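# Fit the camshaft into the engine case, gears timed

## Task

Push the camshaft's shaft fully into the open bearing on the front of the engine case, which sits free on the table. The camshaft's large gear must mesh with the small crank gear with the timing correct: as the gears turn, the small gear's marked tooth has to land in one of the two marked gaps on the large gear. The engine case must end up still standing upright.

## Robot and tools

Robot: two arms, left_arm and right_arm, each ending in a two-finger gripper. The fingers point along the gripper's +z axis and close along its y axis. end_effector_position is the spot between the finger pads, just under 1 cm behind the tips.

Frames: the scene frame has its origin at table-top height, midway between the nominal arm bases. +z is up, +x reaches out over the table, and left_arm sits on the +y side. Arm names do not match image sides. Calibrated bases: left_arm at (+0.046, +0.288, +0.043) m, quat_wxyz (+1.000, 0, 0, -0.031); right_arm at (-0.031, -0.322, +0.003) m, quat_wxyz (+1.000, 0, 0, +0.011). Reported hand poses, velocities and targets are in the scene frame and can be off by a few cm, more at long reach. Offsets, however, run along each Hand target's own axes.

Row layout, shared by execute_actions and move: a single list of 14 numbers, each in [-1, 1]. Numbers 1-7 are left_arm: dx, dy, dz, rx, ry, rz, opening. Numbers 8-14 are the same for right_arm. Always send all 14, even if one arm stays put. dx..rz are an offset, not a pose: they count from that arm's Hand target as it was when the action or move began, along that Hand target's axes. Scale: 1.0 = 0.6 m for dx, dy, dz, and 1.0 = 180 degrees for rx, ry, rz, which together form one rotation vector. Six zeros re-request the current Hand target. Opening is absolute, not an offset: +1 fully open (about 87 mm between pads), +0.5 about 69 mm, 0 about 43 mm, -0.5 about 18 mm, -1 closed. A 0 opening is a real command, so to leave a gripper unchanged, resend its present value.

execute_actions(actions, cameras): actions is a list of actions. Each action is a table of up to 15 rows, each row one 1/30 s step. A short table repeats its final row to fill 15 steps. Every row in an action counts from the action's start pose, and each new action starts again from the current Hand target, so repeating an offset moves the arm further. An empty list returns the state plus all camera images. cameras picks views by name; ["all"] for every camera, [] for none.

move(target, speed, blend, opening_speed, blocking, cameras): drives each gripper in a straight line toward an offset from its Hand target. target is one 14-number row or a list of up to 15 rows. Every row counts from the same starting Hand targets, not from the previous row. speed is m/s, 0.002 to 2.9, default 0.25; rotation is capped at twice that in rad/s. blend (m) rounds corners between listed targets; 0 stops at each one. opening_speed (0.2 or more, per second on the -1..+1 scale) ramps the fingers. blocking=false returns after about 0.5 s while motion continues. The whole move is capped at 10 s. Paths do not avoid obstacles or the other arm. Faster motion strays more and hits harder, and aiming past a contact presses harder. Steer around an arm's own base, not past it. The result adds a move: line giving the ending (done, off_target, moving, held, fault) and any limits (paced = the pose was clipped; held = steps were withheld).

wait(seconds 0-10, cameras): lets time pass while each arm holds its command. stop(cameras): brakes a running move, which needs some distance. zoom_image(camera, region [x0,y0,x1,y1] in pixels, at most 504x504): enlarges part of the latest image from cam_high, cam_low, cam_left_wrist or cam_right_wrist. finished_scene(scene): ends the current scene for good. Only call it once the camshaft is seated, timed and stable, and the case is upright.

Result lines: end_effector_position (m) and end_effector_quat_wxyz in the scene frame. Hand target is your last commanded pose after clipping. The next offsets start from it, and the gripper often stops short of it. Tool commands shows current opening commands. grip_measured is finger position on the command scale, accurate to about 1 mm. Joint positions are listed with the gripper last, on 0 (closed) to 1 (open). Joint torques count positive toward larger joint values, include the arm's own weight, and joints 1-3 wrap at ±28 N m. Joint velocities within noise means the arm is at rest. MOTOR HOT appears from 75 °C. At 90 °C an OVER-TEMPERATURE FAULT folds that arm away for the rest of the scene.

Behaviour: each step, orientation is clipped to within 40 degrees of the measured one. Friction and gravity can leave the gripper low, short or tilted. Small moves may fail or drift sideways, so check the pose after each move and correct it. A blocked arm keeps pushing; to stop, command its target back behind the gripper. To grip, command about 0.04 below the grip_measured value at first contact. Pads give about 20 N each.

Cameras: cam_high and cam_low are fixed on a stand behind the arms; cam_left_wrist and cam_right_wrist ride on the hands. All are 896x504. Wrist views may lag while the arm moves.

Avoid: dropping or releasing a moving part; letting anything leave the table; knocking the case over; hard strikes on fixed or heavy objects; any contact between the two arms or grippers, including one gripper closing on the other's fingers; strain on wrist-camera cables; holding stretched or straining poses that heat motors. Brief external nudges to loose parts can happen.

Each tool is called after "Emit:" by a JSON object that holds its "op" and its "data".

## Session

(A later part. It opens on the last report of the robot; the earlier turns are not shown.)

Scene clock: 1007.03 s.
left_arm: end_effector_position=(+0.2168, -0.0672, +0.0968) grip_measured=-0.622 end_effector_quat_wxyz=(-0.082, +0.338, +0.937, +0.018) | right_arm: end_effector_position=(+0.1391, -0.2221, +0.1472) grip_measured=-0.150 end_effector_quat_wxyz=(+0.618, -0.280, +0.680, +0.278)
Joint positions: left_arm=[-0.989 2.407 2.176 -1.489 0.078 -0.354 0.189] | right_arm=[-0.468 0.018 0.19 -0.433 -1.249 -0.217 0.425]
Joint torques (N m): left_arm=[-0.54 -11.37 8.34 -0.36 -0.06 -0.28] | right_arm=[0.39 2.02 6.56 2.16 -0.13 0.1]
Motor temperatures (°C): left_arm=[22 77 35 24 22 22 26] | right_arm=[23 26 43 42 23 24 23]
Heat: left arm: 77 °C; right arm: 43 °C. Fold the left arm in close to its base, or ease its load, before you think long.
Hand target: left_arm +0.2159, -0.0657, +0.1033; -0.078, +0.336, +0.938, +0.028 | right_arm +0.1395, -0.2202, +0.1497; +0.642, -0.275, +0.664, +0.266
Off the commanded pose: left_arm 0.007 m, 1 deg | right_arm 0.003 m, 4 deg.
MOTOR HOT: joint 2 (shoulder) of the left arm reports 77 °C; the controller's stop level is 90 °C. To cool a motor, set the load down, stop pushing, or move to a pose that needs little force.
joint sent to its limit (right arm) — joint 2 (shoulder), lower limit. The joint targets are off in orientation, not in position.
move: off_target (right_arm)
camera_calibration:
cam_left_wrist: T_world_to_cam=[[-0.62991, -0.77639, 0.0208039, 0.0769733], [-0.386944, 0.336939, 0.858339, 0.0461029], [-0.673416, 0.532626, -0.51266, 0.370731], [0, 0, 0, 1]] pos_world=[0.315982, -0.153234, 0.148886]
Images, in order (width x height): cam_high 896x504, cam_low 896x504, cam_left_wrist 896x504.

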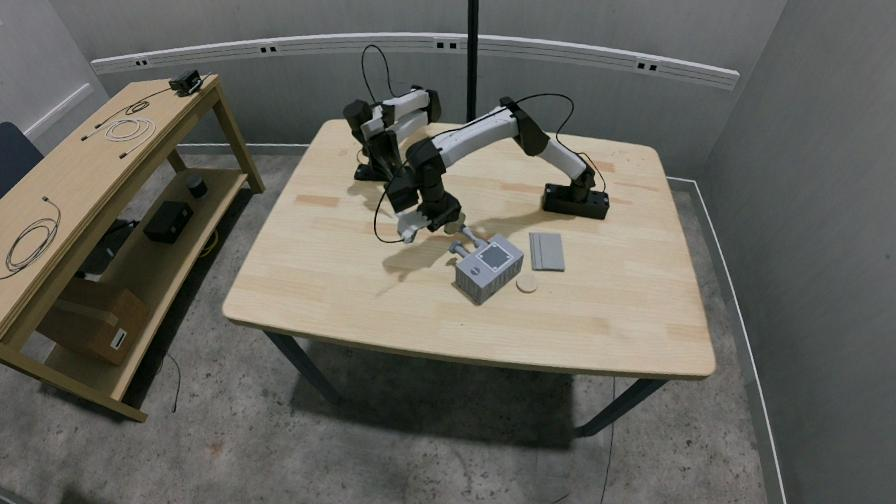

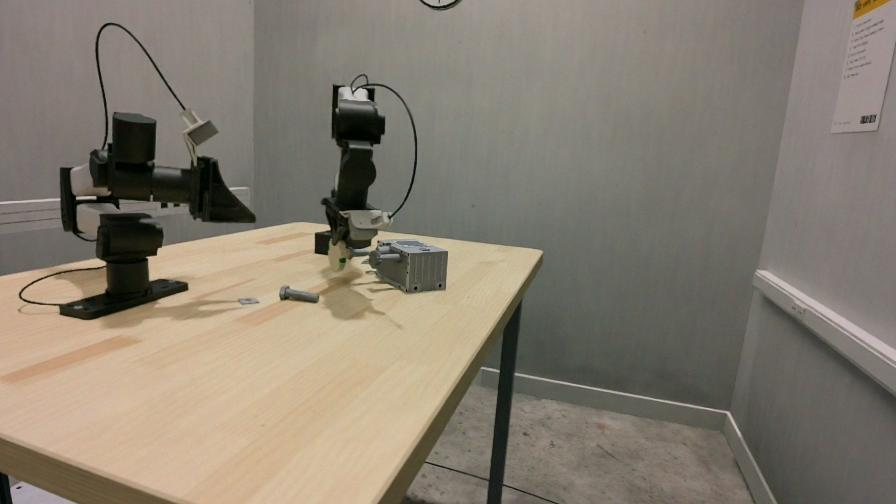

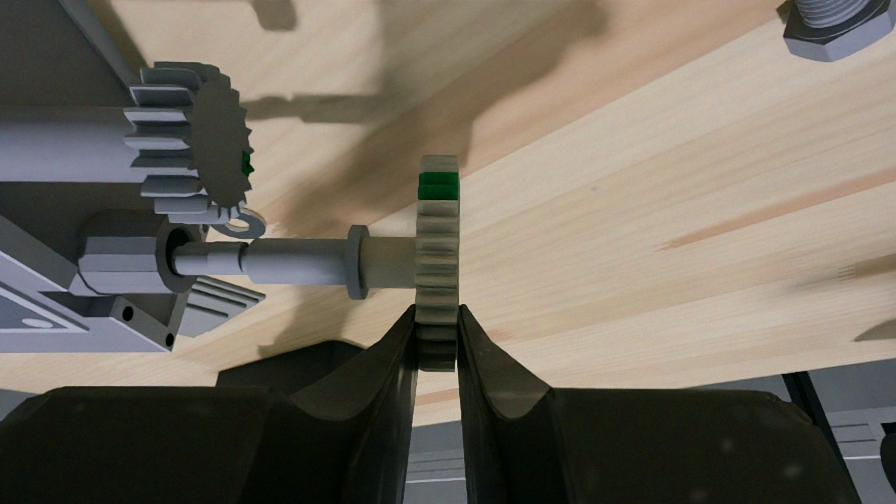

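Emit:
{"op": "move", "data": {"target": [[0,-0.075,0,0,0,0,-0.75,0,0,0,0,0,0,-0.15],[0.036,-0.06,-0.21,0,0,0,-0.75,0,0,0,0,0,0,-0.15],[0.2345,0.2205,-0.2258,0,0,0,-0.75,0,0,0,0,0,0,-0.15]], "speed": 0.25, "blend": [0.02,0.04,0], "cameras": ["cam_right_wrist"]}}

Emit:
{"op": "zoom_image", "data": {"camera": "cam_right_wrist", "region": [290, 10, 530, 180]}}

Scene clock: 1025.47 s.
left_arm: end_effector_position=(+0.2106, +0.1043, +0.2598) grip_measured=-0.622 end_effector_quat_wxyz=(+0.057, +0.325, +0.942, -0.056) | right_arm: end_effector_position=(+0.1391, -0.2221, +0.1472) grip_measured=-0.150 end_effector_quat_wxyz=(+0.618, -0.280, +0.680, +0.278)
Joint positions: left_arm=[-0.721 1.549 1.679 -1.55 0.051 -0.124 0.189] | right_arm=[-0.468 0.018 0.19 -0.433 -1.249 -0.217 0.425]
Joint torques (N m): left_arm=[-0.06 -5.81 5.57 0.45 -0.09 0.13] | right_arm=[0.38 2.02 6.56 2.16 -0.12 0.1]
Motor temperatures (°C): left_arm=[22 75 36 24 22 22 26] | right_arm=[23 26 43 42 23 24 23]
Heat: left arm: 75 °C; right arm: 43 °C. Fold the left arm in close to its base, or ease its load, before you think long.
Hand target: left_arm +0.2099, +0.1103, +0.2603; -0.078, +0.336, +0.938, +0.028 | right_arm +0.1395, -0.2202, +0.1497; +0.642, -0.275, +0.664, +0.266
Off the commanded pose: left_arm 0.006 m, 18 deg | right_arm 0.003 m, 4 deg.
MOTOR HOT: still on. Joint 2 (shoulder) of the left arm reports 75 °C.
joint sent to its limit (left arm) — joint 4 (wrist pitch), lower limit. The joint targets are off in orientation, not in position.
joint sent to its limit (right arm) — joint 2 (shoulder), lower limit. The joint targets are off in orientation, not in position.
move: off_target (left_arm, right_arm)
camera_calibration:
cam_right_wrist: T_world_to_cam=[[0.74967, -0.659299, -0.0576217, -0.238574], [-0.563097, -0.589682, -0.578962, 0.0517164], [0.34773, 0.466477, -0.813316, 0.320194], [0, 0, 0, 1]] pos_world=[0.0966316, -0.276158, 0.276614]
Images, in order (width x height): cam_right_wrist 896x504.

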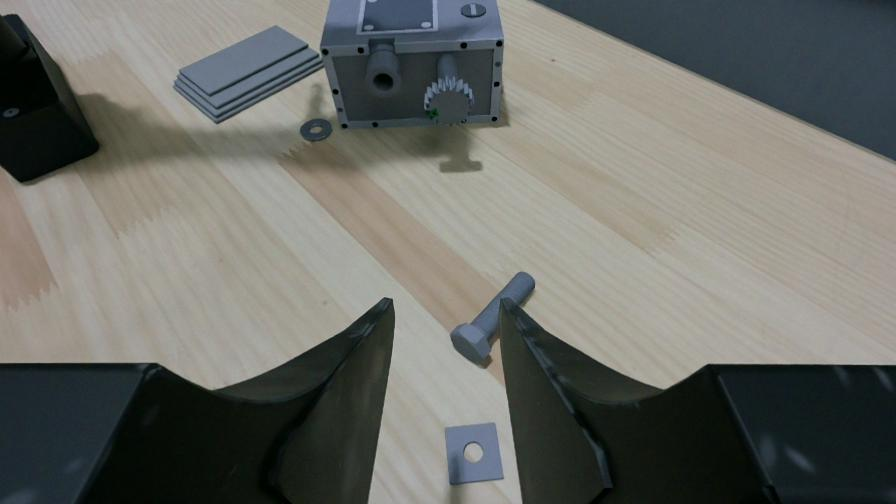

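Scaled by 2.100 from the camera's 896x504 image, which has a finer 1280x720 frame.

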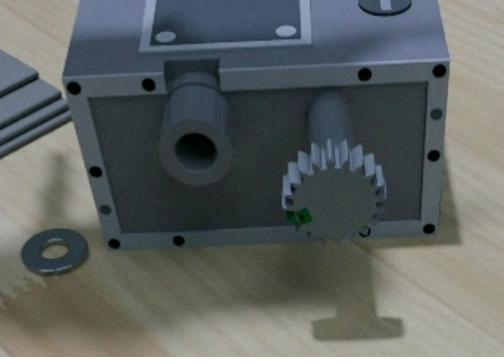

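Emit:
{"op": "zoom_image", "data": {"camera": "cam_right_wrist", "region": [410, 50, 490, 130]}}

Scaled by 6.300 from the camera's 896x504 image, which has a finer 1280x720 frame.

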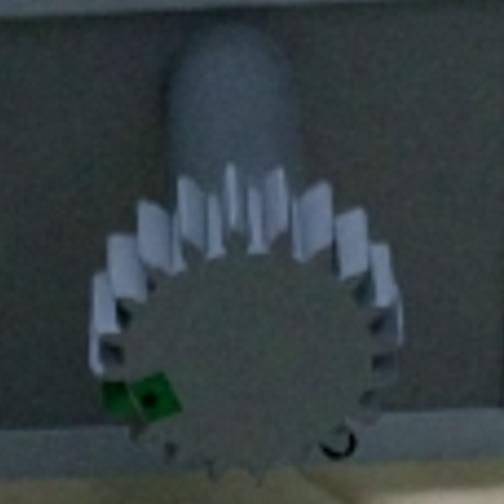

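Emit:
{"op": "wait", "data": {"seconds": 8}}

Emit:
{"op": "move", "data": {"target": [[-0.211,-0.2508,0.1053,-0.0026,0,0.0154,-0.75,0,0,0,0,0,0,-0.15],[-0.233,-0.2508,0.2368,-0.0026,0,0.0154,-0.75,0,0,0,0,0,0,-0.15]], "speed": [0.3,0.12], "blend": [0.02,0], "cameras": ["cam_left_wrist"]}}

Emit:
{"op": "zoom_image", "data": {"camera": "cam_left_wrist", "region": [20, 140, 320, 340]}}

Scene clock: 1097.57 s.
left_arm: end_effector_position=(+0.2107, +0.1044, +0.2598) grip_measured=-0.622 end_effector_quat_wxyz=(+0.057, +0.325, +0.942, -0.056) | right_arm: end_effector_position=(+0.1391, -0.2221, +0.1472) grip_measured=-0.150 end_effector_quat_wxyz=(+0.618, -0.280, +0.680, +0.278)
Joint positions: left_arm=[-0.721 1.549 1.679 -1.55 0.051 -0.123 0.189] | right_arm=[-0.468 0.018 0.19 -0.433 -1.249 -0.217 0.425]
Joint torques (N m): left_arm=[-0.27 -5.9 5.55 0.42 -0.03 0.09] | right_arm=[0.38 2.03 6.56 2.16 -0.13 0.1]
Motor temperatures (°C): left_arm=[22 57 33 24 22 22 26] | right_arm=[23 26 43 42 23 24 23]
Heat: left arm: 57 °C; right arm: 43 °C.
Hand target: left_arm +0.2099, +0.1103, +0.2603; -0.078, +0.336, +0.938, +0.028 | right_arm +0.1395, -0.2202, +0.1497; +0.642, -0.275, +0.664, +0.266
Tool commands: left_gripper/opening=-0.75 right_gripper/opening=-0.15
Off the commanded pose: left_arm 0.006 m, 18 deg | right_arm 0.003 m, 4 deg.
MOTOR HOT: cleared for the motors of the left arm.
wait: 8.00 s; at rest from the start

Scene clock: 1099.43 s.
left_arm: end_effector_position=(+0.2064, -0.0784, +0.0993) grip_measured=-0.622 end_effector_quat_wxyz=(-0.071, +0.362, +0.929, +0.030) | right_arm: end_effector_position=(+0.1391, -0.2221, +0.1472) grip_measured=-0.150 end_effector_quat_wxyz=(+0.618, -0.280, +0.680, +0.278)
Joint positions: left_arm=[-1.039 2.442 2.252 -1.527 0.049 -0.354 0.189] | right_arm=[-0.468 0.018 0.19 -0.433 -1.249 -0.217 0.425]
Joint torques (N m): left_arm=[-0.18 -11.02 5.67 -0.03 0.25 -0.17] | right_arm=[0.38 2.02 6.54 2.16 -0.12 0.1]
Motor temperatures (°C): left_arm=[22 58 34 24 22 22 26] | right_arm=[23 26 43 42 23 24 23]
Heat: left arm: 58 °C; right arm: 43 °C.
Hand target: left_arm +0.2029, -0.0785, +0.0970; -0.077, +0.359, +0.930, +0.030 | right_arm +0.1395, -0.2202, +0.1497; +0.642, -0.275, +0.664, +0.266
Off the commanded pose: left_arm 0.004 m, 1 deg | right_arm 0.003 m, 4 deg.
joint sent to its limit (right arm) — joint 2 (shoulder), lower limit. The joint targets are off in orientation, not in position.
move: off_target (right_arm)
camera_calibration:
cam_left_wrist: T_world_to_cam=[[-0.670408, -0.741975, -0.00514932, 0.0753304], [-0.3913, 0.347643, 0.852073, 0.0461293], [-0.630427, 0.573251, -0.523398, 0.366307], [0, 0, 0, 1]] pos_world=[0.299482, -0.170129, 0.152806]
Images, in order (width x height): cam_left_wrist 896x504.

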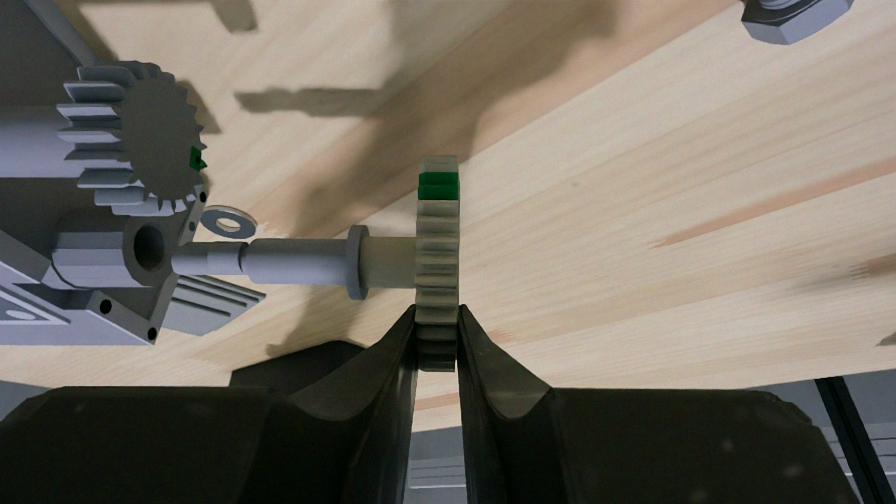

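Scaled by 1.680 from the camera's 896x504 image, which has a finer 1280x720 frame.

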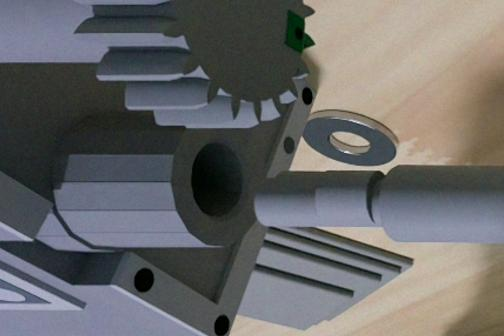

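Emit:
{"op": "move", "data": {"target": [[-0.0013,0,0.0083,0,0,0,-0.75,0,0,0,0,0,0,-0.15],[-0.0013,0.025,0.0083,0,0,0,-0.75,0,0,0,0,0,0,-0.15]], "speed": 0.06, "cameras": ["cam_left_wrist"]}}

Emit:
{"op": "zoom_image", "data": {"camera": "cam_left_wrist", "region": [40, 140, 340, 340]}}

Scene clock: 1111.67 s.
left_arm: end_effector_position=(+0.2124, -0.0681, +0.0832) grip_measured=-0.622 end_effector_quat_wxyz=(-0.082, +0.354, +0.931, +0.039) | right_arm: end_effector_position=(+0.1391, -0.2221, +0.1472) grip_measured=-0.150 end_effector_quat_wxyz=(+0.618, -0.280, +0.680, +0.278)
Joint positions: left_arm=[-1.014 2.442 2.179 -1.483 0.049 -0.344 0.189] | right_arm=[-0.468 0.018 0.19 -0.433 -1.249 -0.217 0.425]
Joint torques (N m): left_arm=[0.42 -13.37 5.48 -0.11 0.25 0.08] | right_arm=[0.36 2.02 6.53 2.16 -0.12 0.1]
Motor temperatures (°C): left_arm=[22 65 34 24 22 22 26] | right_arm=[23 26 43 42 23 24 23]
Heat: left arm: 65 °C; right arm: 43 °C.
Hand target: left_arm +0.2129, -0.0674, +0.0919; -0.077, +0.359, +0.930, +0.030 | right_arm +0.1395, -0.2202, +0.1497; +0.642, -0.275, +0.664, +0.266
Off the commanded pose: left_arm 0.009 m, 1 deg | right_arm 0.003 m, 4 deg.
joint sent to its limit (right arm) — joint 2 (shoulder), lower limit. The joint targets are off in orientation, not in position.
move: off_target (right_arm)
camera_calibration:
cam_left_wrist: T_world_to_cam=[[-0.659359, -0.751698, -0.0139934, 0.0845742], [-0.383685, 0.320431, 0.866089, 0.0540069], [-0.646553, 0.576433, -0.499694, 0.357355], [0, 0, 0, 1]] pos_world=[0.307536, -0.159723, 0.132977]
Images, in order (width x height): cam_left_wrist 896x504.

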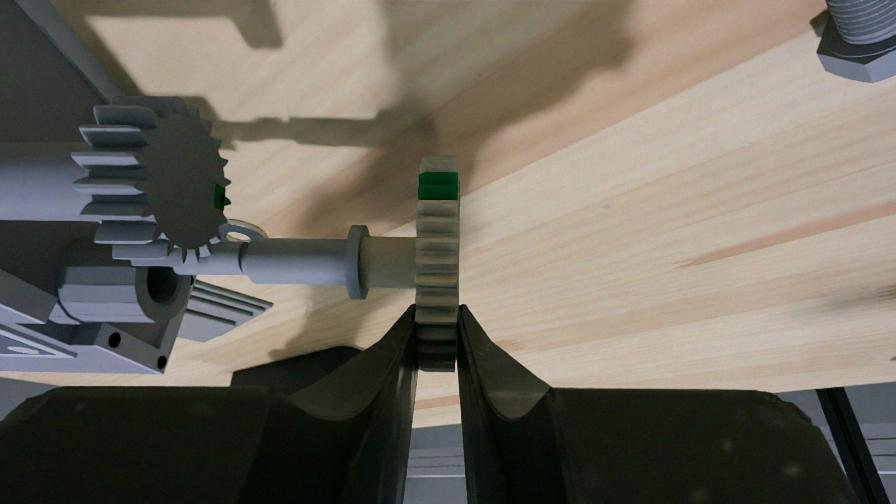

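Scaled by 1.680 from the camera's 896x504 image, which has a finer 1280x720 frame.

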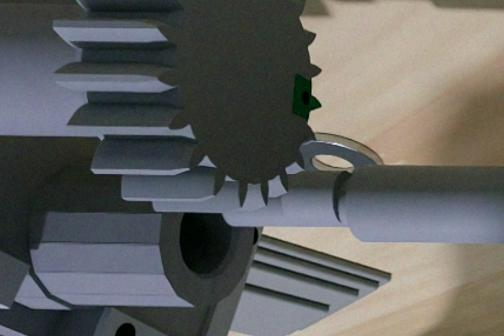

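Emit:
{"op": "move", "data": {"target": [[0,-0.022,0,0,0,0,-0.75,0,0,0,0,0,0,-0.15],[0.0035,-0.022,-0.0217,0,0,0,-0.75,0,0,0,0,0,0,-0.15],[0.0035,-0.004,-0.0217,0,0,0,-0.75,0,0,0,0,0,0,-0.15]], "speed": 0.06, "cameras": ["cam_left_wrist"]}}

Emit:
{"op": "zoom_image", "data": {"camera": "cam_left_wrist", "region": [40, 140, 340, 340]}}

Scene clock: 1125.83 s.
left_arm: end_effector_position=(+0.2126, -0.0743, +0.0978) grip_measured=-0.622 end_effector_quat_wxyz=(-0.073, +0.357, +0.931, +0.031) | right_arm: end_effector_position=(+0.1391, -0.2221, +0.1472) grip_measured=-0.150 end_effector_quat_wxyz=(+0.618, -0.280, +0.680, +0.278)
Joint positions: left_arm=[-1.021 2.442 2.244 -1.524 0.05 -0.347 0.189] | right_arm=[-0.468 0.018 0.19 -0.433 -1.249 -0.217 0.425]
Joint torques (N m): left_arm=[0.66 -12.81 5.33 -0.19 0.25 0.02] | right_arm=[0.38 2 6.56 2.16 -0.13 0.1]
Motor temperatures (°C): left_arm=[22 74 34 24 22 22 26] | right_arm=[23 25 42 42 23 24 23]
Heat: left arm: 74 °C; right arm: 42 °C.
Hand target: left_arm +0.2113, -0.0692, +0.1051; -0.077, +0.359, +0.930, +0.030 | right_arm +0.1395, -0.2202, +0.1497; +0.642, -0.275, +0.664, +0.266
Off the commanded pose: left_arm 0.009 m, 1 deg | right_arm 0.003 m, 4 deg.
joint sent to its limit (right arm) — joint 2 (shoulder), lower limit. The joint targets are off in orientation, not in position.
move: off_target (right_arm)
camera_calibration:
cam_left_wrist: T_world_to_cam=[[-0.662387, -0.749142, -0.00547218, 0.0803622], [-0.392103, 0.340453, 0.854603, 0.0477445], [-0.638356, 0.568224, -0.519252, 0.367997], [0, 0, 0, 1]] pos_world=[0.306865, -0.165157, 0.150721]
Images, in order (width x height): cam_left_wrist 896x504.

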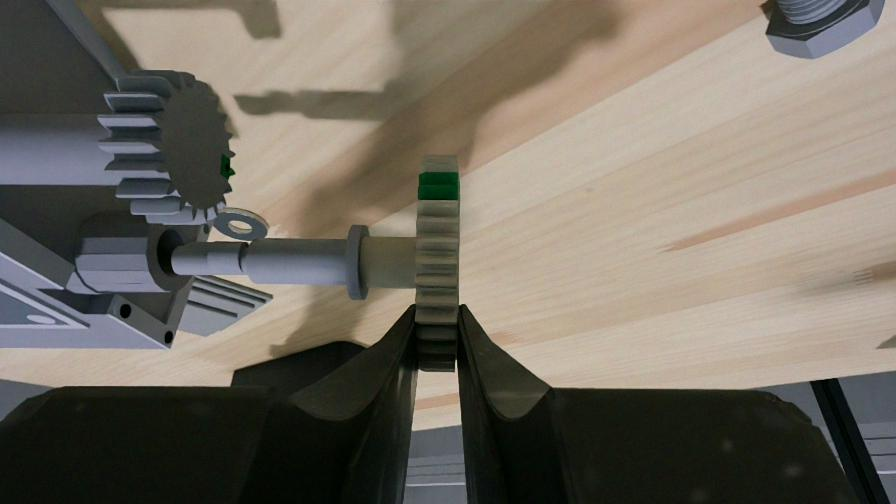

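Scaled by 1.680 from the camera's 896x504 image, which has a finer 1280x720 frame.

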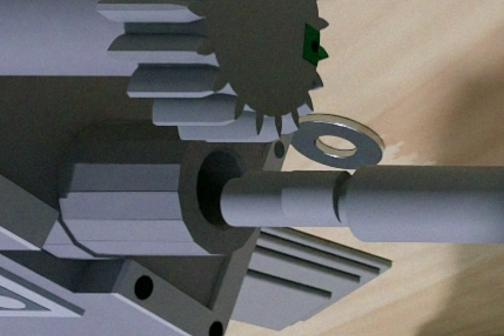

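Emit:
{"op": "move", "data": {"target": [0,0.03,0,0,0,0,-0.75,0,0,0,0,0,0,-0.15], "speed": 0.06, "cameras": ["cam_left_wrist"]}}

Emit:
{"op": "zoom_image", "data": {"camera": "cam_left_wrist", "region": [40, 140, 340, 340]}}

Scene clock: 1135.20 s.
left_arm: end_effector_position=(+0.2201, -0.0618, +0.0934) grip_measured=-0.622 end_effector_quat_wxyz=(-0.087, +0.355, +0.930, +0.028) | right_arm: end_effector_position=(+0.1391, -0.2221, +0.1472) grip_measured=-0.150 end_effector_quat_wxyz=(+0.618, -0.280, +0.680, +0.278)
Joint positions: left_arm=[-0.985 2.424 2.187 -1.506 0.066 -0.313 0.189] | right_arm=[-0.468 0.018 0.19 -0.433 -1.249 -0.217 0.425]
Joint torques (N m): left_arm=[0.72 -13.85 5.2 -0.2 0 0.05] | right_arm=[0.38 2.03 6.56 2.16 -0.12 0.1]
Motor temperatures (°C): left_arm=[22 78 34 24 22 22 26] | right_arm=[23 25 42 42 23 24 23]
Heat: left arm: 78 °C; right arm: 42 °C. Fold the left arm in close to its base, or ease its load, before you think long.
Hand target: left_arm +0.2234, -0.0559, +0.1051; -0.077, +0.359, +0.930, +0.030 | right_arm +0.1395, -0.2202, +0.1497; +0.642, -0.275, +0.664, +0.266
Off the commanded pose: left_arm 0.014 m, 1 deg | right_arm 0.003 m, 4 deg.
MOTOR HOT: joint 2 (shoulder) of the left arm reports 78 °C; the controller's stop level is 90 °C. To cool a motor, set the load down, stop pushing, or move to a pose that needs little force.
joint sent to its limit (right arm) — joint 2 (shoulder), lower limit. The joint targets are off in orientation, not in position.
move: off_target (left_arm, right_arm)
camera_calibration:
cam_left_wrist: T_world_to_cam=[[-0.658512, -0.75252, 0.00865271, 0.0921767], [-0.369753, 0.333533, 0.867201, 0.043686], [-0.655473, 0.567863, -0.497882, 0.36515], [0, 0, 0, 1]] pos_world=[0.316198, -0.152561, 0.14312]
Images, in order (width x height): cam_left_wrist 896x504.

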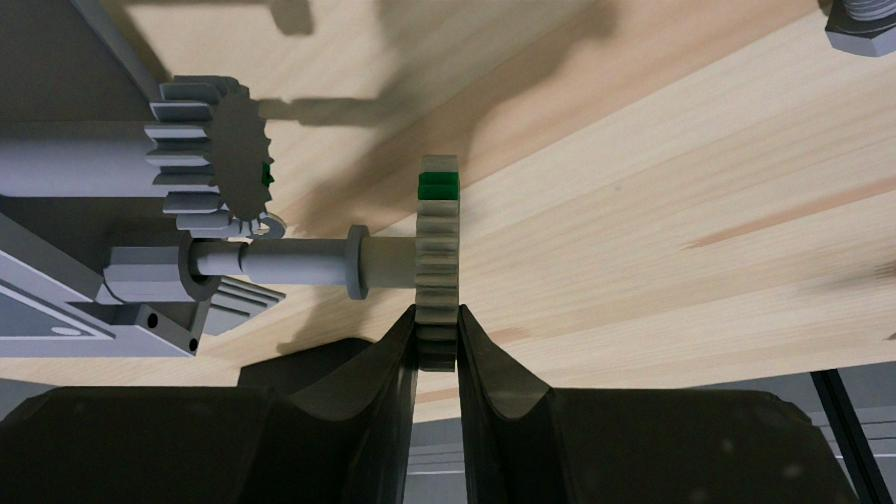

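Scaled by 1.680 from the camera's 896x504 image, which has a finer 1280x720 frame.

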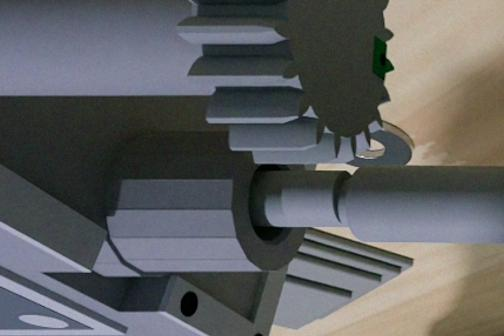

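Emit:
{"op": "move", "data": {"target": [0,0.045,0,0,0,0,-0.75,0,0,0,0,0,0,-0.15], "speed": 0.08, "cameras": ["cam_left_wrist"]}}

Emit:
{"op": "zoom_image", "data": {"camera": "cam_left_wrist", "region": [40, 140, 340, 340]}}

Scene clock: 1142.67 s.
left_arm: end_effector_position=(+0.2378, -0.0422, +0.0929) grip_measured=-0.622 end_effector_quat_wxyz=(-0.088, +0.354, +0.931, +0.028) | right_arm: end_effector_position=(+0.1391, -0.2221, +0.1472) grip_measured=-0.150 end_effector_quat_wxyz=(+0.618, -0.280, +0.680, +0.278)
Joint positions: left_arm=[-0.928 2.387 2.118 -1.479 0.058 -0.259 0.189] | right_arm=[-0.468 0.018 0.19 -0.433 -1.249 -0.217 0.425]
Joint torques (N m): left_arm=[0.75 -13.86 5.2 -0.18 -0.03 0.07] | right_arm=[0.38 2.03 6.56 2.16 -0.13 0.1]
Motor temperatures (°C): left_arm=[22 80 34 24 22 22 26] | right_arm=[23 25 42 42 23 24 23]
Heat: left arm: 80 °C; right arm: 42 °C. Fold the left arm in close to its base, or ease its load, before you think long.
Hand target: left_arm +0.2415, -0.0360, +0.1051; -0.077, +0.359, +0.930, +0.030 | right_arm +0.1395, -0.2202, +0.1497; +0.642, -0.275, +0.664, +0.266
Off the commanded pose: left_arm 0.014 m, 1 deg | right_arm 0.003 m, 4 deg.
MOTOR HOT: still on. Joint 2 (shoulder) of the left arm reports 80 °C.
joint sent to its limit (right arm) — joint 2 (shoulder), lower limit. The joint targets are off in orientation, not in position.
move: off_target (left_arm, right_arm)
camera_calibration:
cam_left_wrist: T_world_to_cam=[[-0.656637, -0.754152, 0.00906687, 0.118092], [-0.369103, 0.331814, 0.868137, 0.0438838], [-0.657716, 0.566705, -0.496241, 0.365738], [0, 0, 0, 1]] pos_world=[0.334293, -0.132768, 0.142326]
Images, in order (width x height): cam_left_wrist 896x504.

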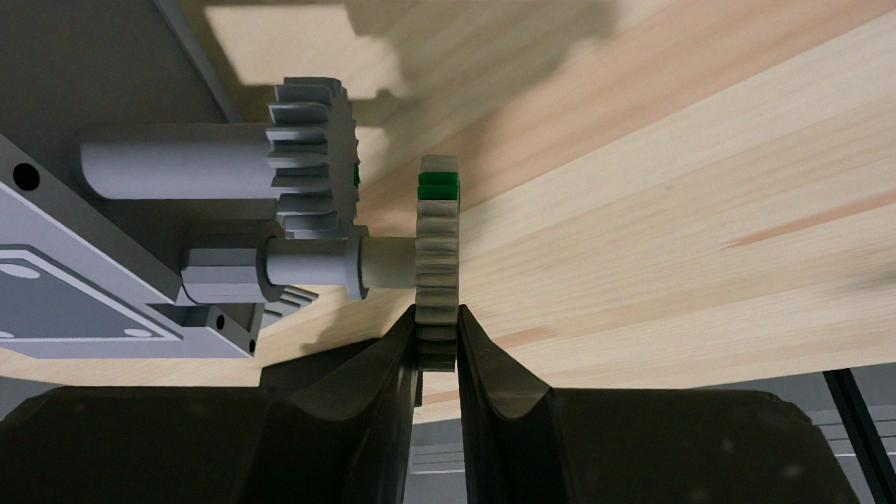

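Scaled by 1.680 from the camera's 896x504 image, which has a finer 1280x720 frame.

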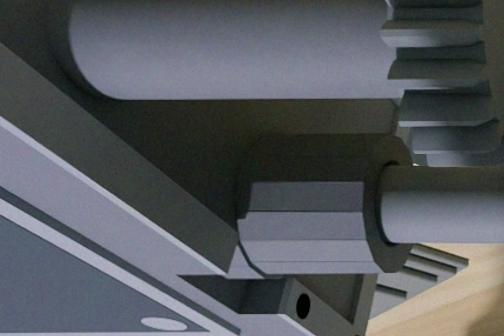

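Emit:
{"op": "move", "data": {"target": [0,0.025,0,0,0,0,-0.75,0,0,0,0,0,0,-0.15], "speed": 0.08, "cameras": ["cam_left_wrist","cam_right_wrist"]}}

Emit:
{"op": "zoom_image", "data": {"camera": "cam_left_wrist", "region": [260, 60, 500, 320]}}

Emit:
{"op": "zoom_image", "data": {"camera": "cam_right_wrist", "region": [320, 20, 500, 150]}}

Scene clock: 1157.23 s.
left_arm: end_effector_position=(+0.2390, -0.0417, +0.0936) grip_measured=-0.622 end_effector_quat_wxyz=(-0.088, +0.350, +0.932, +0.016) | right_arm: end_effector_position=(+0.1391, -0.2221, +0.1472) grip_measured=-0.150 end_effector_quat_wxyz=(+0.618, -0.280, +0.680, +0.278)
Joint positions: left_arm=[-0.917 2.369 2.092 -1.457 0.076 -0.254 0.189] | right_arm=[-0.468 0.018 0.19 -0.433 -1.249 -0.217 0.425]
Joint torques (N m): left_arm=[2.67 -13.46 4.97 -0.27 -0.26 0.37] | right_arm=[0.38 2.03 6.54 2.16 -0.12 0.1]
Motor temperatures (°C): left_arm=[22 90 34 24 22 22 26] | right_arm=[23 25 42 43 23 24 23]
Heat: left arm: 90 °C; right arm: 43 °C. Fold the left arm in close to its base, or ease its load, before you think long.
Hand target: left_arm +0.2517, -0.0248, +0.1051; -0.077, +0.359, +0.930, +0.030 | right_arm +0.1395, -0.2202, +0.1497; +0.642, -0.275, +0.664, +0.266
Off the commanded pose: left_arm 0.024 m, 2 deg | right_arm 0.003 m, 4 deg.
MOTOR HOT: still on. Joint 2 (shoulder) of the left arm reports 90 °C. The controller stops the left arm once a motor has read 90 °C or more for 1 second.
joint sent to its limit (right arm) — joint 2 (shoulder), lower limit. The joint targets are off in orientation, not in position.
move: off_target (left_arm, right_arm)
camera_calibration:
cam_left_wrist: T_world_to_cam=[[-0.649508, -0.759736, 0.0306773, 0.115215], [-0.365643, 0.347459, 0.863469, 0.0438483], [-0.666667, 0.549613, -0.503469, 0.368704], [0, 0, 0, 1]] pos_world=[0.336669, -0.130347, 0.144235]
cam_right_wrist: T_world_to_cam=[[0.74967, -0.659299, -0.0576217, -0.238574], [-0.563097, -0.589682, -0.578962, 0.0517164], [0.34773, 0.466477, -0.813316, 0.320194], [0, 0, 0, 1]] pos_world=[0.0966316, -0.276158, 0.276614]
Images, in order (width x height): cam_left_wrist 896x504, cam_right_wrist 896x504.

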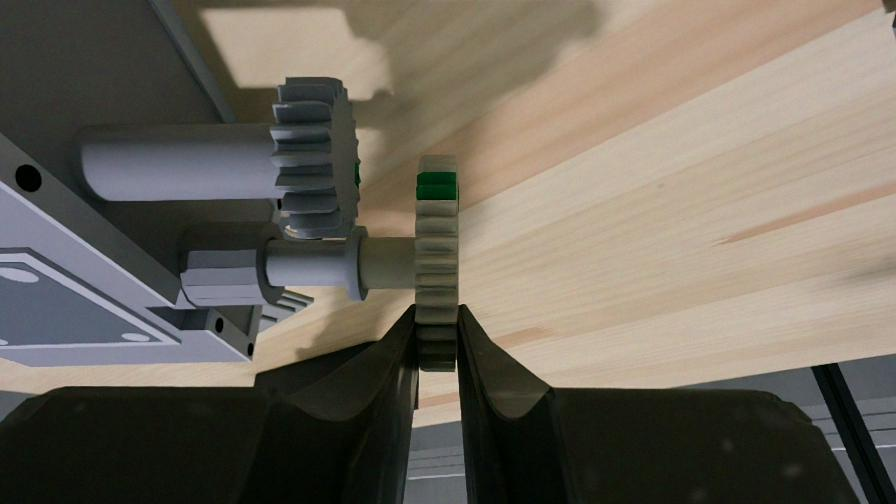

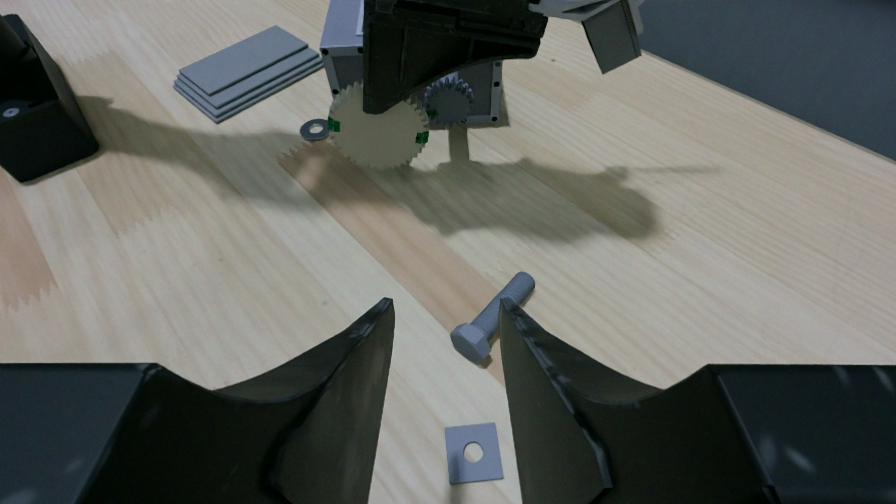

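Scaled by 1.938 from the camera's 896x504 image, which has a finer 1280x720 frame.

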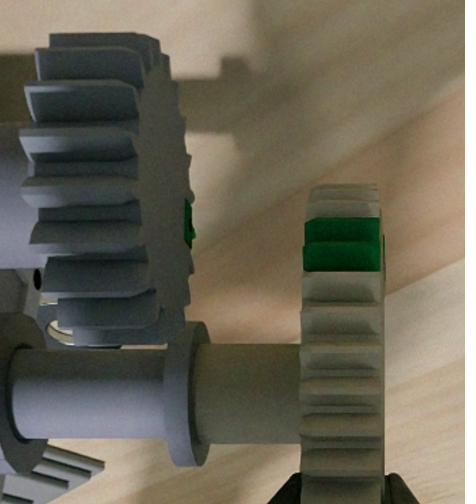

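Scaled by 2.800 from the camera's 896x504 image, which has a finer 1280x720 frame.

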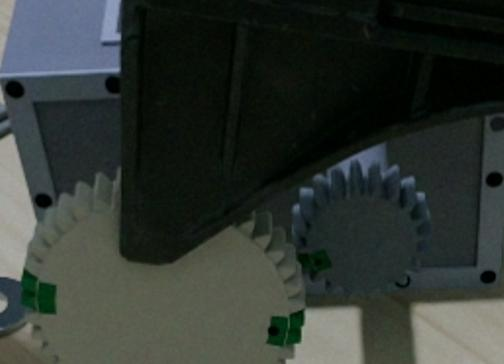

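Emit:
{"op": "move", "data": {"target": [[0,-0.02,0,0,0,0,0.1,0,0,0,0,0,0,-0.15],[0,-0.02,-0.1,0,0,0,0.1,0,0,0,0,0,0,-0.15],[0.25,0.25,-0.22,0,0,0,0.1,0,0,0,0,0,0,-0.15]], "speed": 0.25, "blend": [0,0.03,0], "cameras": ["cam_right_wrist","cam_low"]}}

Emit:
{"op": "zoom_image", "data": {"camera": "cam_right_wrist", "region": [320, 0, 520, 150]}}

Scene clock: 1167.20 s.
left_arm: end_effector_position=(+0.2812, +0.2633, +0.1198) grip_measured=-0.750 end_effector_quat_wxyz=(+0.627, +0.031, +0.777, -0.041) | right_arm: end_effector_position=(+0.1391, -0.2221, +0.1472) grip_measured=-0.150 end_effector_quat_wxyz=(+0.618, -0.280, +0.680, +0.278)
Joint positions: left_arm=[-0.024 -0.016 -0.014 -0.214 0.018 -0.021 0.125] | right_arm=[-0.468 0.018 0.19 -0.433 -1.249 -0.217 0.425]
Joint torques (N m): left_arm=[0.16 -0.09 0.31 -0.1 0.11 -0.12] | right_arm=[0.38 2.02 6.56 2.16 -0.13 0.1]
Motor temperatures (°C): left_arm=[22 81 33 25 23 22 25] | right_arm=[23 25 42 43 23 24 23]
Heat: left arm: 81 °C; right arm: 43 °C.
Hand target: left_arm +0.2812, +0.2633, +0.1198; +0.627, +0.031, +0.777, -0.041 (not the last commanded pose) | right_arm +0.1395, -0.2202, +0.1497; +0.642, -0.275, +0.664, +0.266
Tool commands: left_gripper/opening=-0.749783 right_gripper/opening=-0.15
Off the commanded pose: right_arm 0.003 m, 4 deg.
OVER-TEMPERATURE FAULT: ARM FOLDED TO REST. Before this call, joint 2 (shoulder) of the left arm reached 90 °C. The left arm's motors are now idle, so it may still sink, and the gripper idles too, so what it holds may stay or slip. The left arm ran none of this call's commands. The stop is over, but the left arm and its gripper will run no more commands in this scene. This fault puts only its own arm into a fault stop.
MOTOR HOT: still on. Joint 2 (shoulder) of the left arm reports 81 °C.
joint sent to its limit (right arm) — joint 2 (shoulder), lower limit.
move: fault (left_arm), off_target (right_arm)
camera_calibration:
cam_right_wrist: T_world_to_cam=[[0.74967, -0.659299, -0.0576217, -0.238574], [-0.563097, -0.589682, -0.578962, 0.0517164], [0.34773, 0.466477, -0.813316, 0.320194], [0, 0, 0, 1]] pos_world=[0.0966316, -0.276158, 0.276614]
Images, in order (width x height): cam_low 896x504, cam_right_wrist 896x504.

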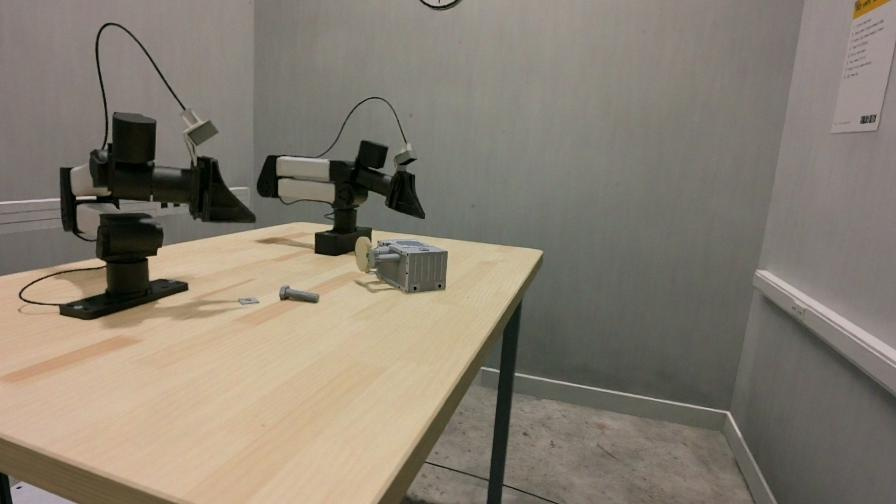

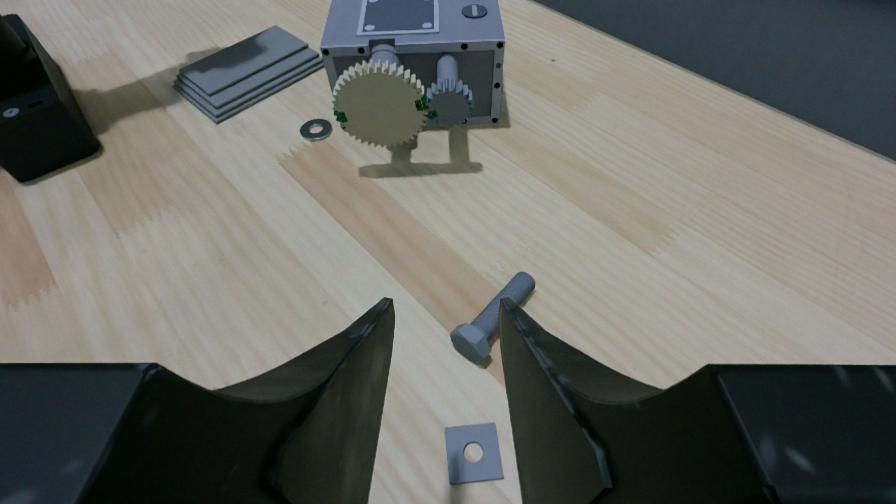

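Scaled by 2.520 from the camera's 896x504 image, which has a finer 1280x720 frame.

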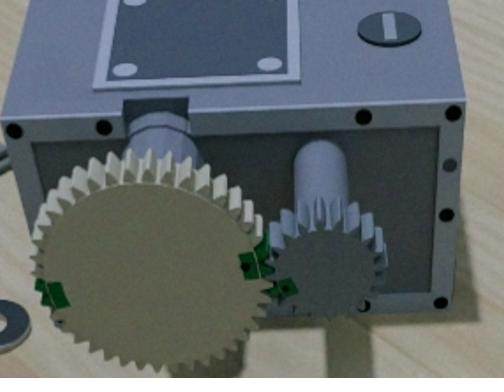

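Emit:
{"op": "move", "data": {"target": [[0,0,0,0,0,0,-0.75,-0.15,0.02,0.05,0.1,0.09,0.09,-0.15],[0,0,0,0,0,0,-0.75,-0.0628,0.1312,0.3328,0.3874,0.3434,0.3363,-0.15]], "speed": 0.25, "blend": [0.04,0], "cameras": ["cam_right_wrist","cam_high"]}}

Emit:
{"op": "zoom_image", "data": {"camera": "cam_high", "region": [420, 180, 540, 310]}}

Scene clock: 1231.30 s.
left_arm: end_effector_position=(+0.2812, +0.2633, +0.1198) grip_measured=-0.750 end_effector_quat_wxyz=(+0.627, +0.031, +0.777, -0.041) | right_arm: end_effector_position=(+0.2241, -0.0239, +0.1736) grip_measured=-0.150 end_effector_quat_wxyz=(+0.095, +0.344, +0.934, -0.004)
Joint positions: left_arm=[-0.024 -0.016 -0.014 -0.214 0.018 -0.021 0.125] | right_arm=[0.818 2.027 2.085 -1.565 0.179 1.539 0.425]
Joint torques (N m): left_arm=[0.24 -0.21 0.27 -0.06 0.13 -0.09] | right_arm=[-0.7 -6.98 9.13 0.37 0.1 0.12]
Motor temperatures (°C): left_arm=[22 53 31 24 22 22 24] | right_arm=[23 25 43 42 23 24 23]
Heat: left arm: 53 °C; right arm: 43 °C.
Hand target: left_arm +0.2812, +0.2633, +0.1198; +0.627, +0.031, +0.777, -0.041 | right_arm +0.2259, -0.0225, +0.1807; +0.081, +0.353, +0.932, -0.031
Tool commands: left_gripper/opening=-0.749783 right_gripper/opening=-0.15
Off the commanded pose: right_arm 0.007 m, 4 deg.
OVER-TEMPERATURE FAULT: ARM FOLDED TO REST. As an earlier result told, the left arm's stop is over, but it will run no more commands in this scene. The left arm ran none of this call's commands.
joint sent to its limit (right arm) — joint 4 (wrist pitch), lower limit. The joint targets are off in orientation, not in position.
move: fault (left_arm), off_target (right_arm)
camera_calibration:
cam_right_wrist: T_world_to_cam=[[-0.652903, -0.750517, -0.102185, 0.149875], [-0.623597, 0.456041, 0.634944, 0.0595914], [-0.429936, 0.478279, -0.76577, 0.386009], [0, 0, 0, 1]] pos_world=[0.300974, -0.0993123, 0.273072]
Images, in order (width x height): cam_high 896x504, cam_right_wrist 896x504.

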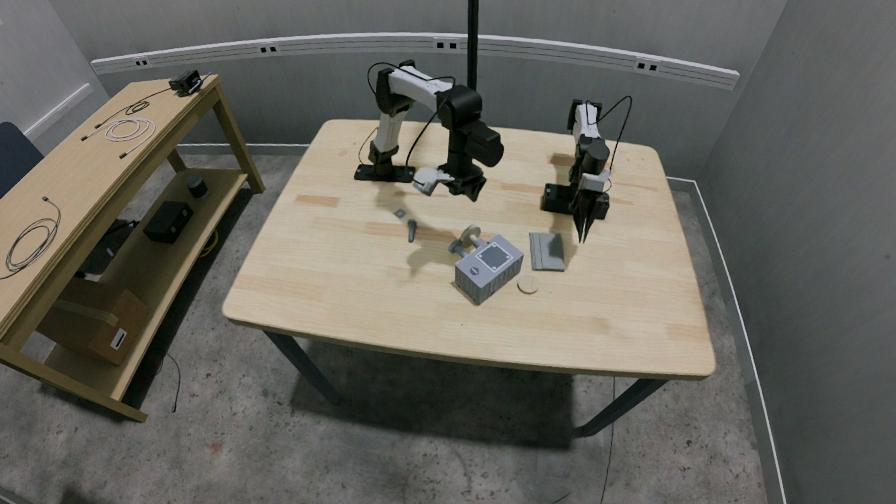

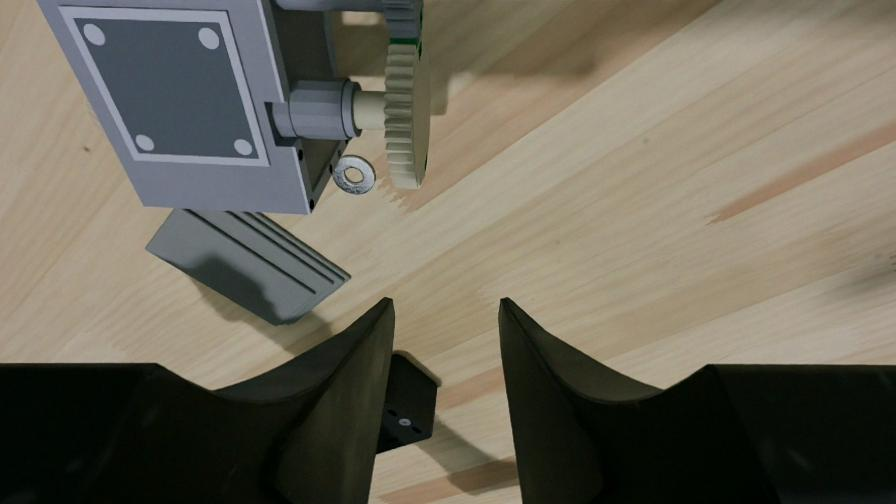

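Scaled by 3.877 from the camera's 896x504 image, which has a finer 1280x720 frame.

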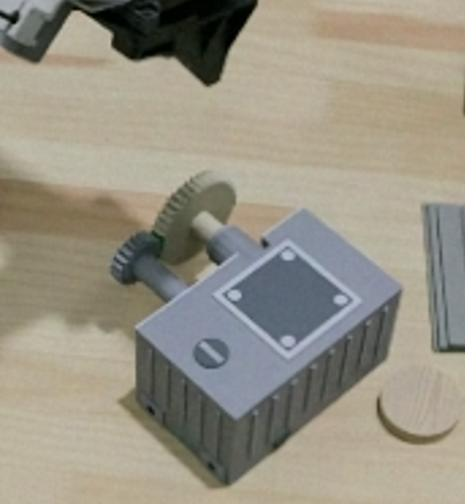

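Emit:
{"op": "zoom_image", "data": {"camera": "cam_right_wrist", "region": [260, 0, 480, 220]}}

Scaled by 2.291 from the camera's 896x504 image, which has a finer 1280x720 frame.

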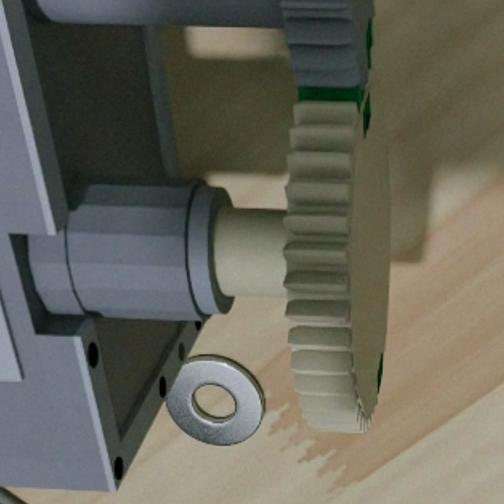

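Emit:
{"op": "move", "data": {"target": [[0,0,0,0,0,0,-0.75,0,-0.15,0,-0.06,-0.05,-0.05,-0.15],[0,0,0,0,0,0,-0.75,-0.0982,-0.2295,0.0868,-0.3874,-0.3434,-0.3363,-0.15]], "speed": 0.25, "blend": [0.04,0], "cameras": ["cam_right_wrist"]}}

Emit:
{"op": "zoom_image", "data": {"camera": "cam_right_wrist", "region": [320, 0, 520, 150]}}

Scene clock: 1257.77 s.
left_arm: end_effector_position=(+0.2812, +0.2633, +0.1198) grip_measured=-0.750 end_effector_quat_wxyz=(+0.627, +0.031, +0.777, -0.041) | right_arm: end_effector_position=(+0.1836, -0.1711, +0.1370) grip_measured=-0.150 end_effector_quat_wxyz=(+0.635, -0.270, +0.674, +0.265)
Joint positions: left_arm=[-0.024 -0.016 -0.014 -0.214 0.018 -0.021 0.125] | right_arm=[0.292 0.327 0.052 0.216 -0.462 -0.012 0.425]
Joint torques (N m): left_arm=[0.02 -0.13 0.16 -0.09 0.16 -0.11] | right_arm=[-0.73 2.02 7.31 2.63 -0.11 -0.06]
Heat: left arm: 50 °C; right arm: 44 °C.
Hand target: left_arm +0.2812, +0.2633, +0.1198; +0.627, +0.031, +0.777, -0.041 | right_arm +0.1848, -0.1701, +0.1396; +0.642, -0.275, +0.665, +0.266
Tool commands: left_gripper/opening=-0.749783 right_gripper/opening=-0.15
Off the commanded pose: right_arm 0.003 m, 1 deg.
OVER-TEMPERATURE FAULT: ARM FOLDED TO REST. As an earlier result told, the left arm's stop is over, but it will run no more commands in this scene. The left arm ran none of this call's commands.
move: fault (left_arm)
camera_calibration:
cam_right_wrist: T_world_to_cam=[[0.727153, -0.685345, -0.0393805, -0.241651], [-0.56462, -0.564463, -0.60215, 0.108813], [0.390452, 0.46009, -0.797411, 0.261593], [0, 0, 0, 1]] pos_world=[0.135016, -0.22455, 0.264603]
Images, in order (width x height): cam_right_wrist 896x504.

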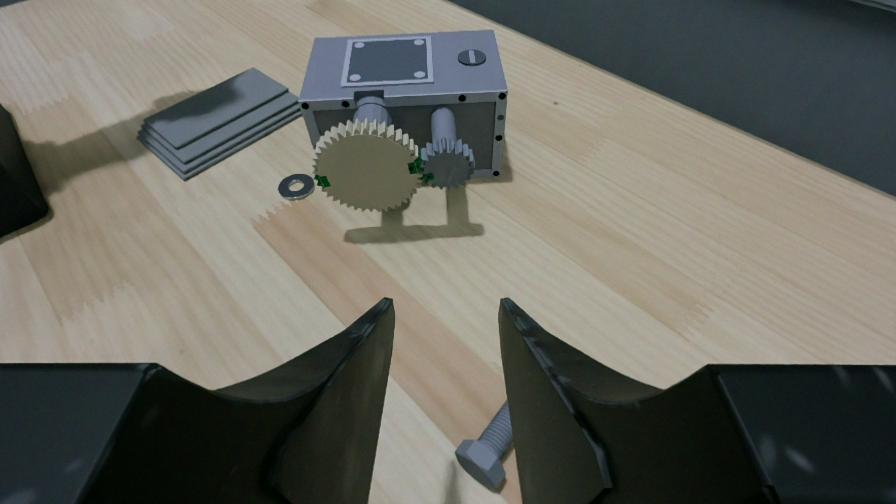

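Scaled by 2.520 from the camera's 896x504 image, which has a finer 1280x720 frame.

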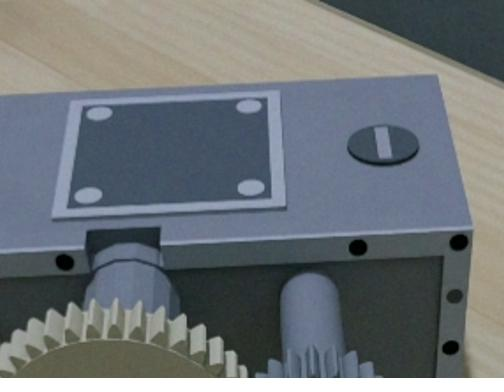

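Emit:
{"op": "zoom_image", "data": {"camera": "cam_right_wrist", "region": [390, 120, 490, 210]}}

Emit:
{"op": "zoom_image", "data": {"camera": "cam_right_wrist", "region": [300, 100, 490, 220]}}

Scaled by 5.040 from the camera's 896x504 image, which has a finer 1280x720 frame.

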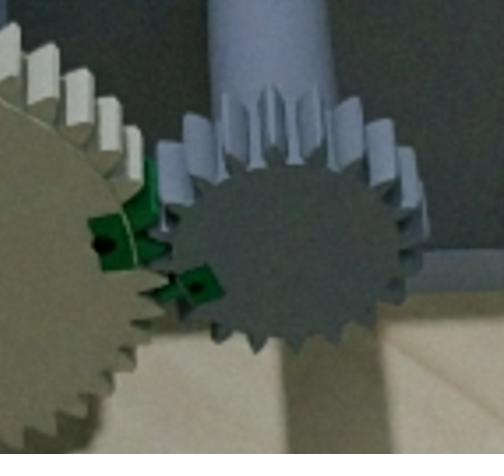

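Scaled by 2.653 from the camera's 896x504 image, which has a finer 1280x720 frame.

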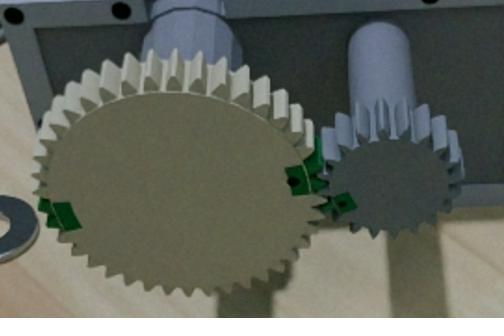

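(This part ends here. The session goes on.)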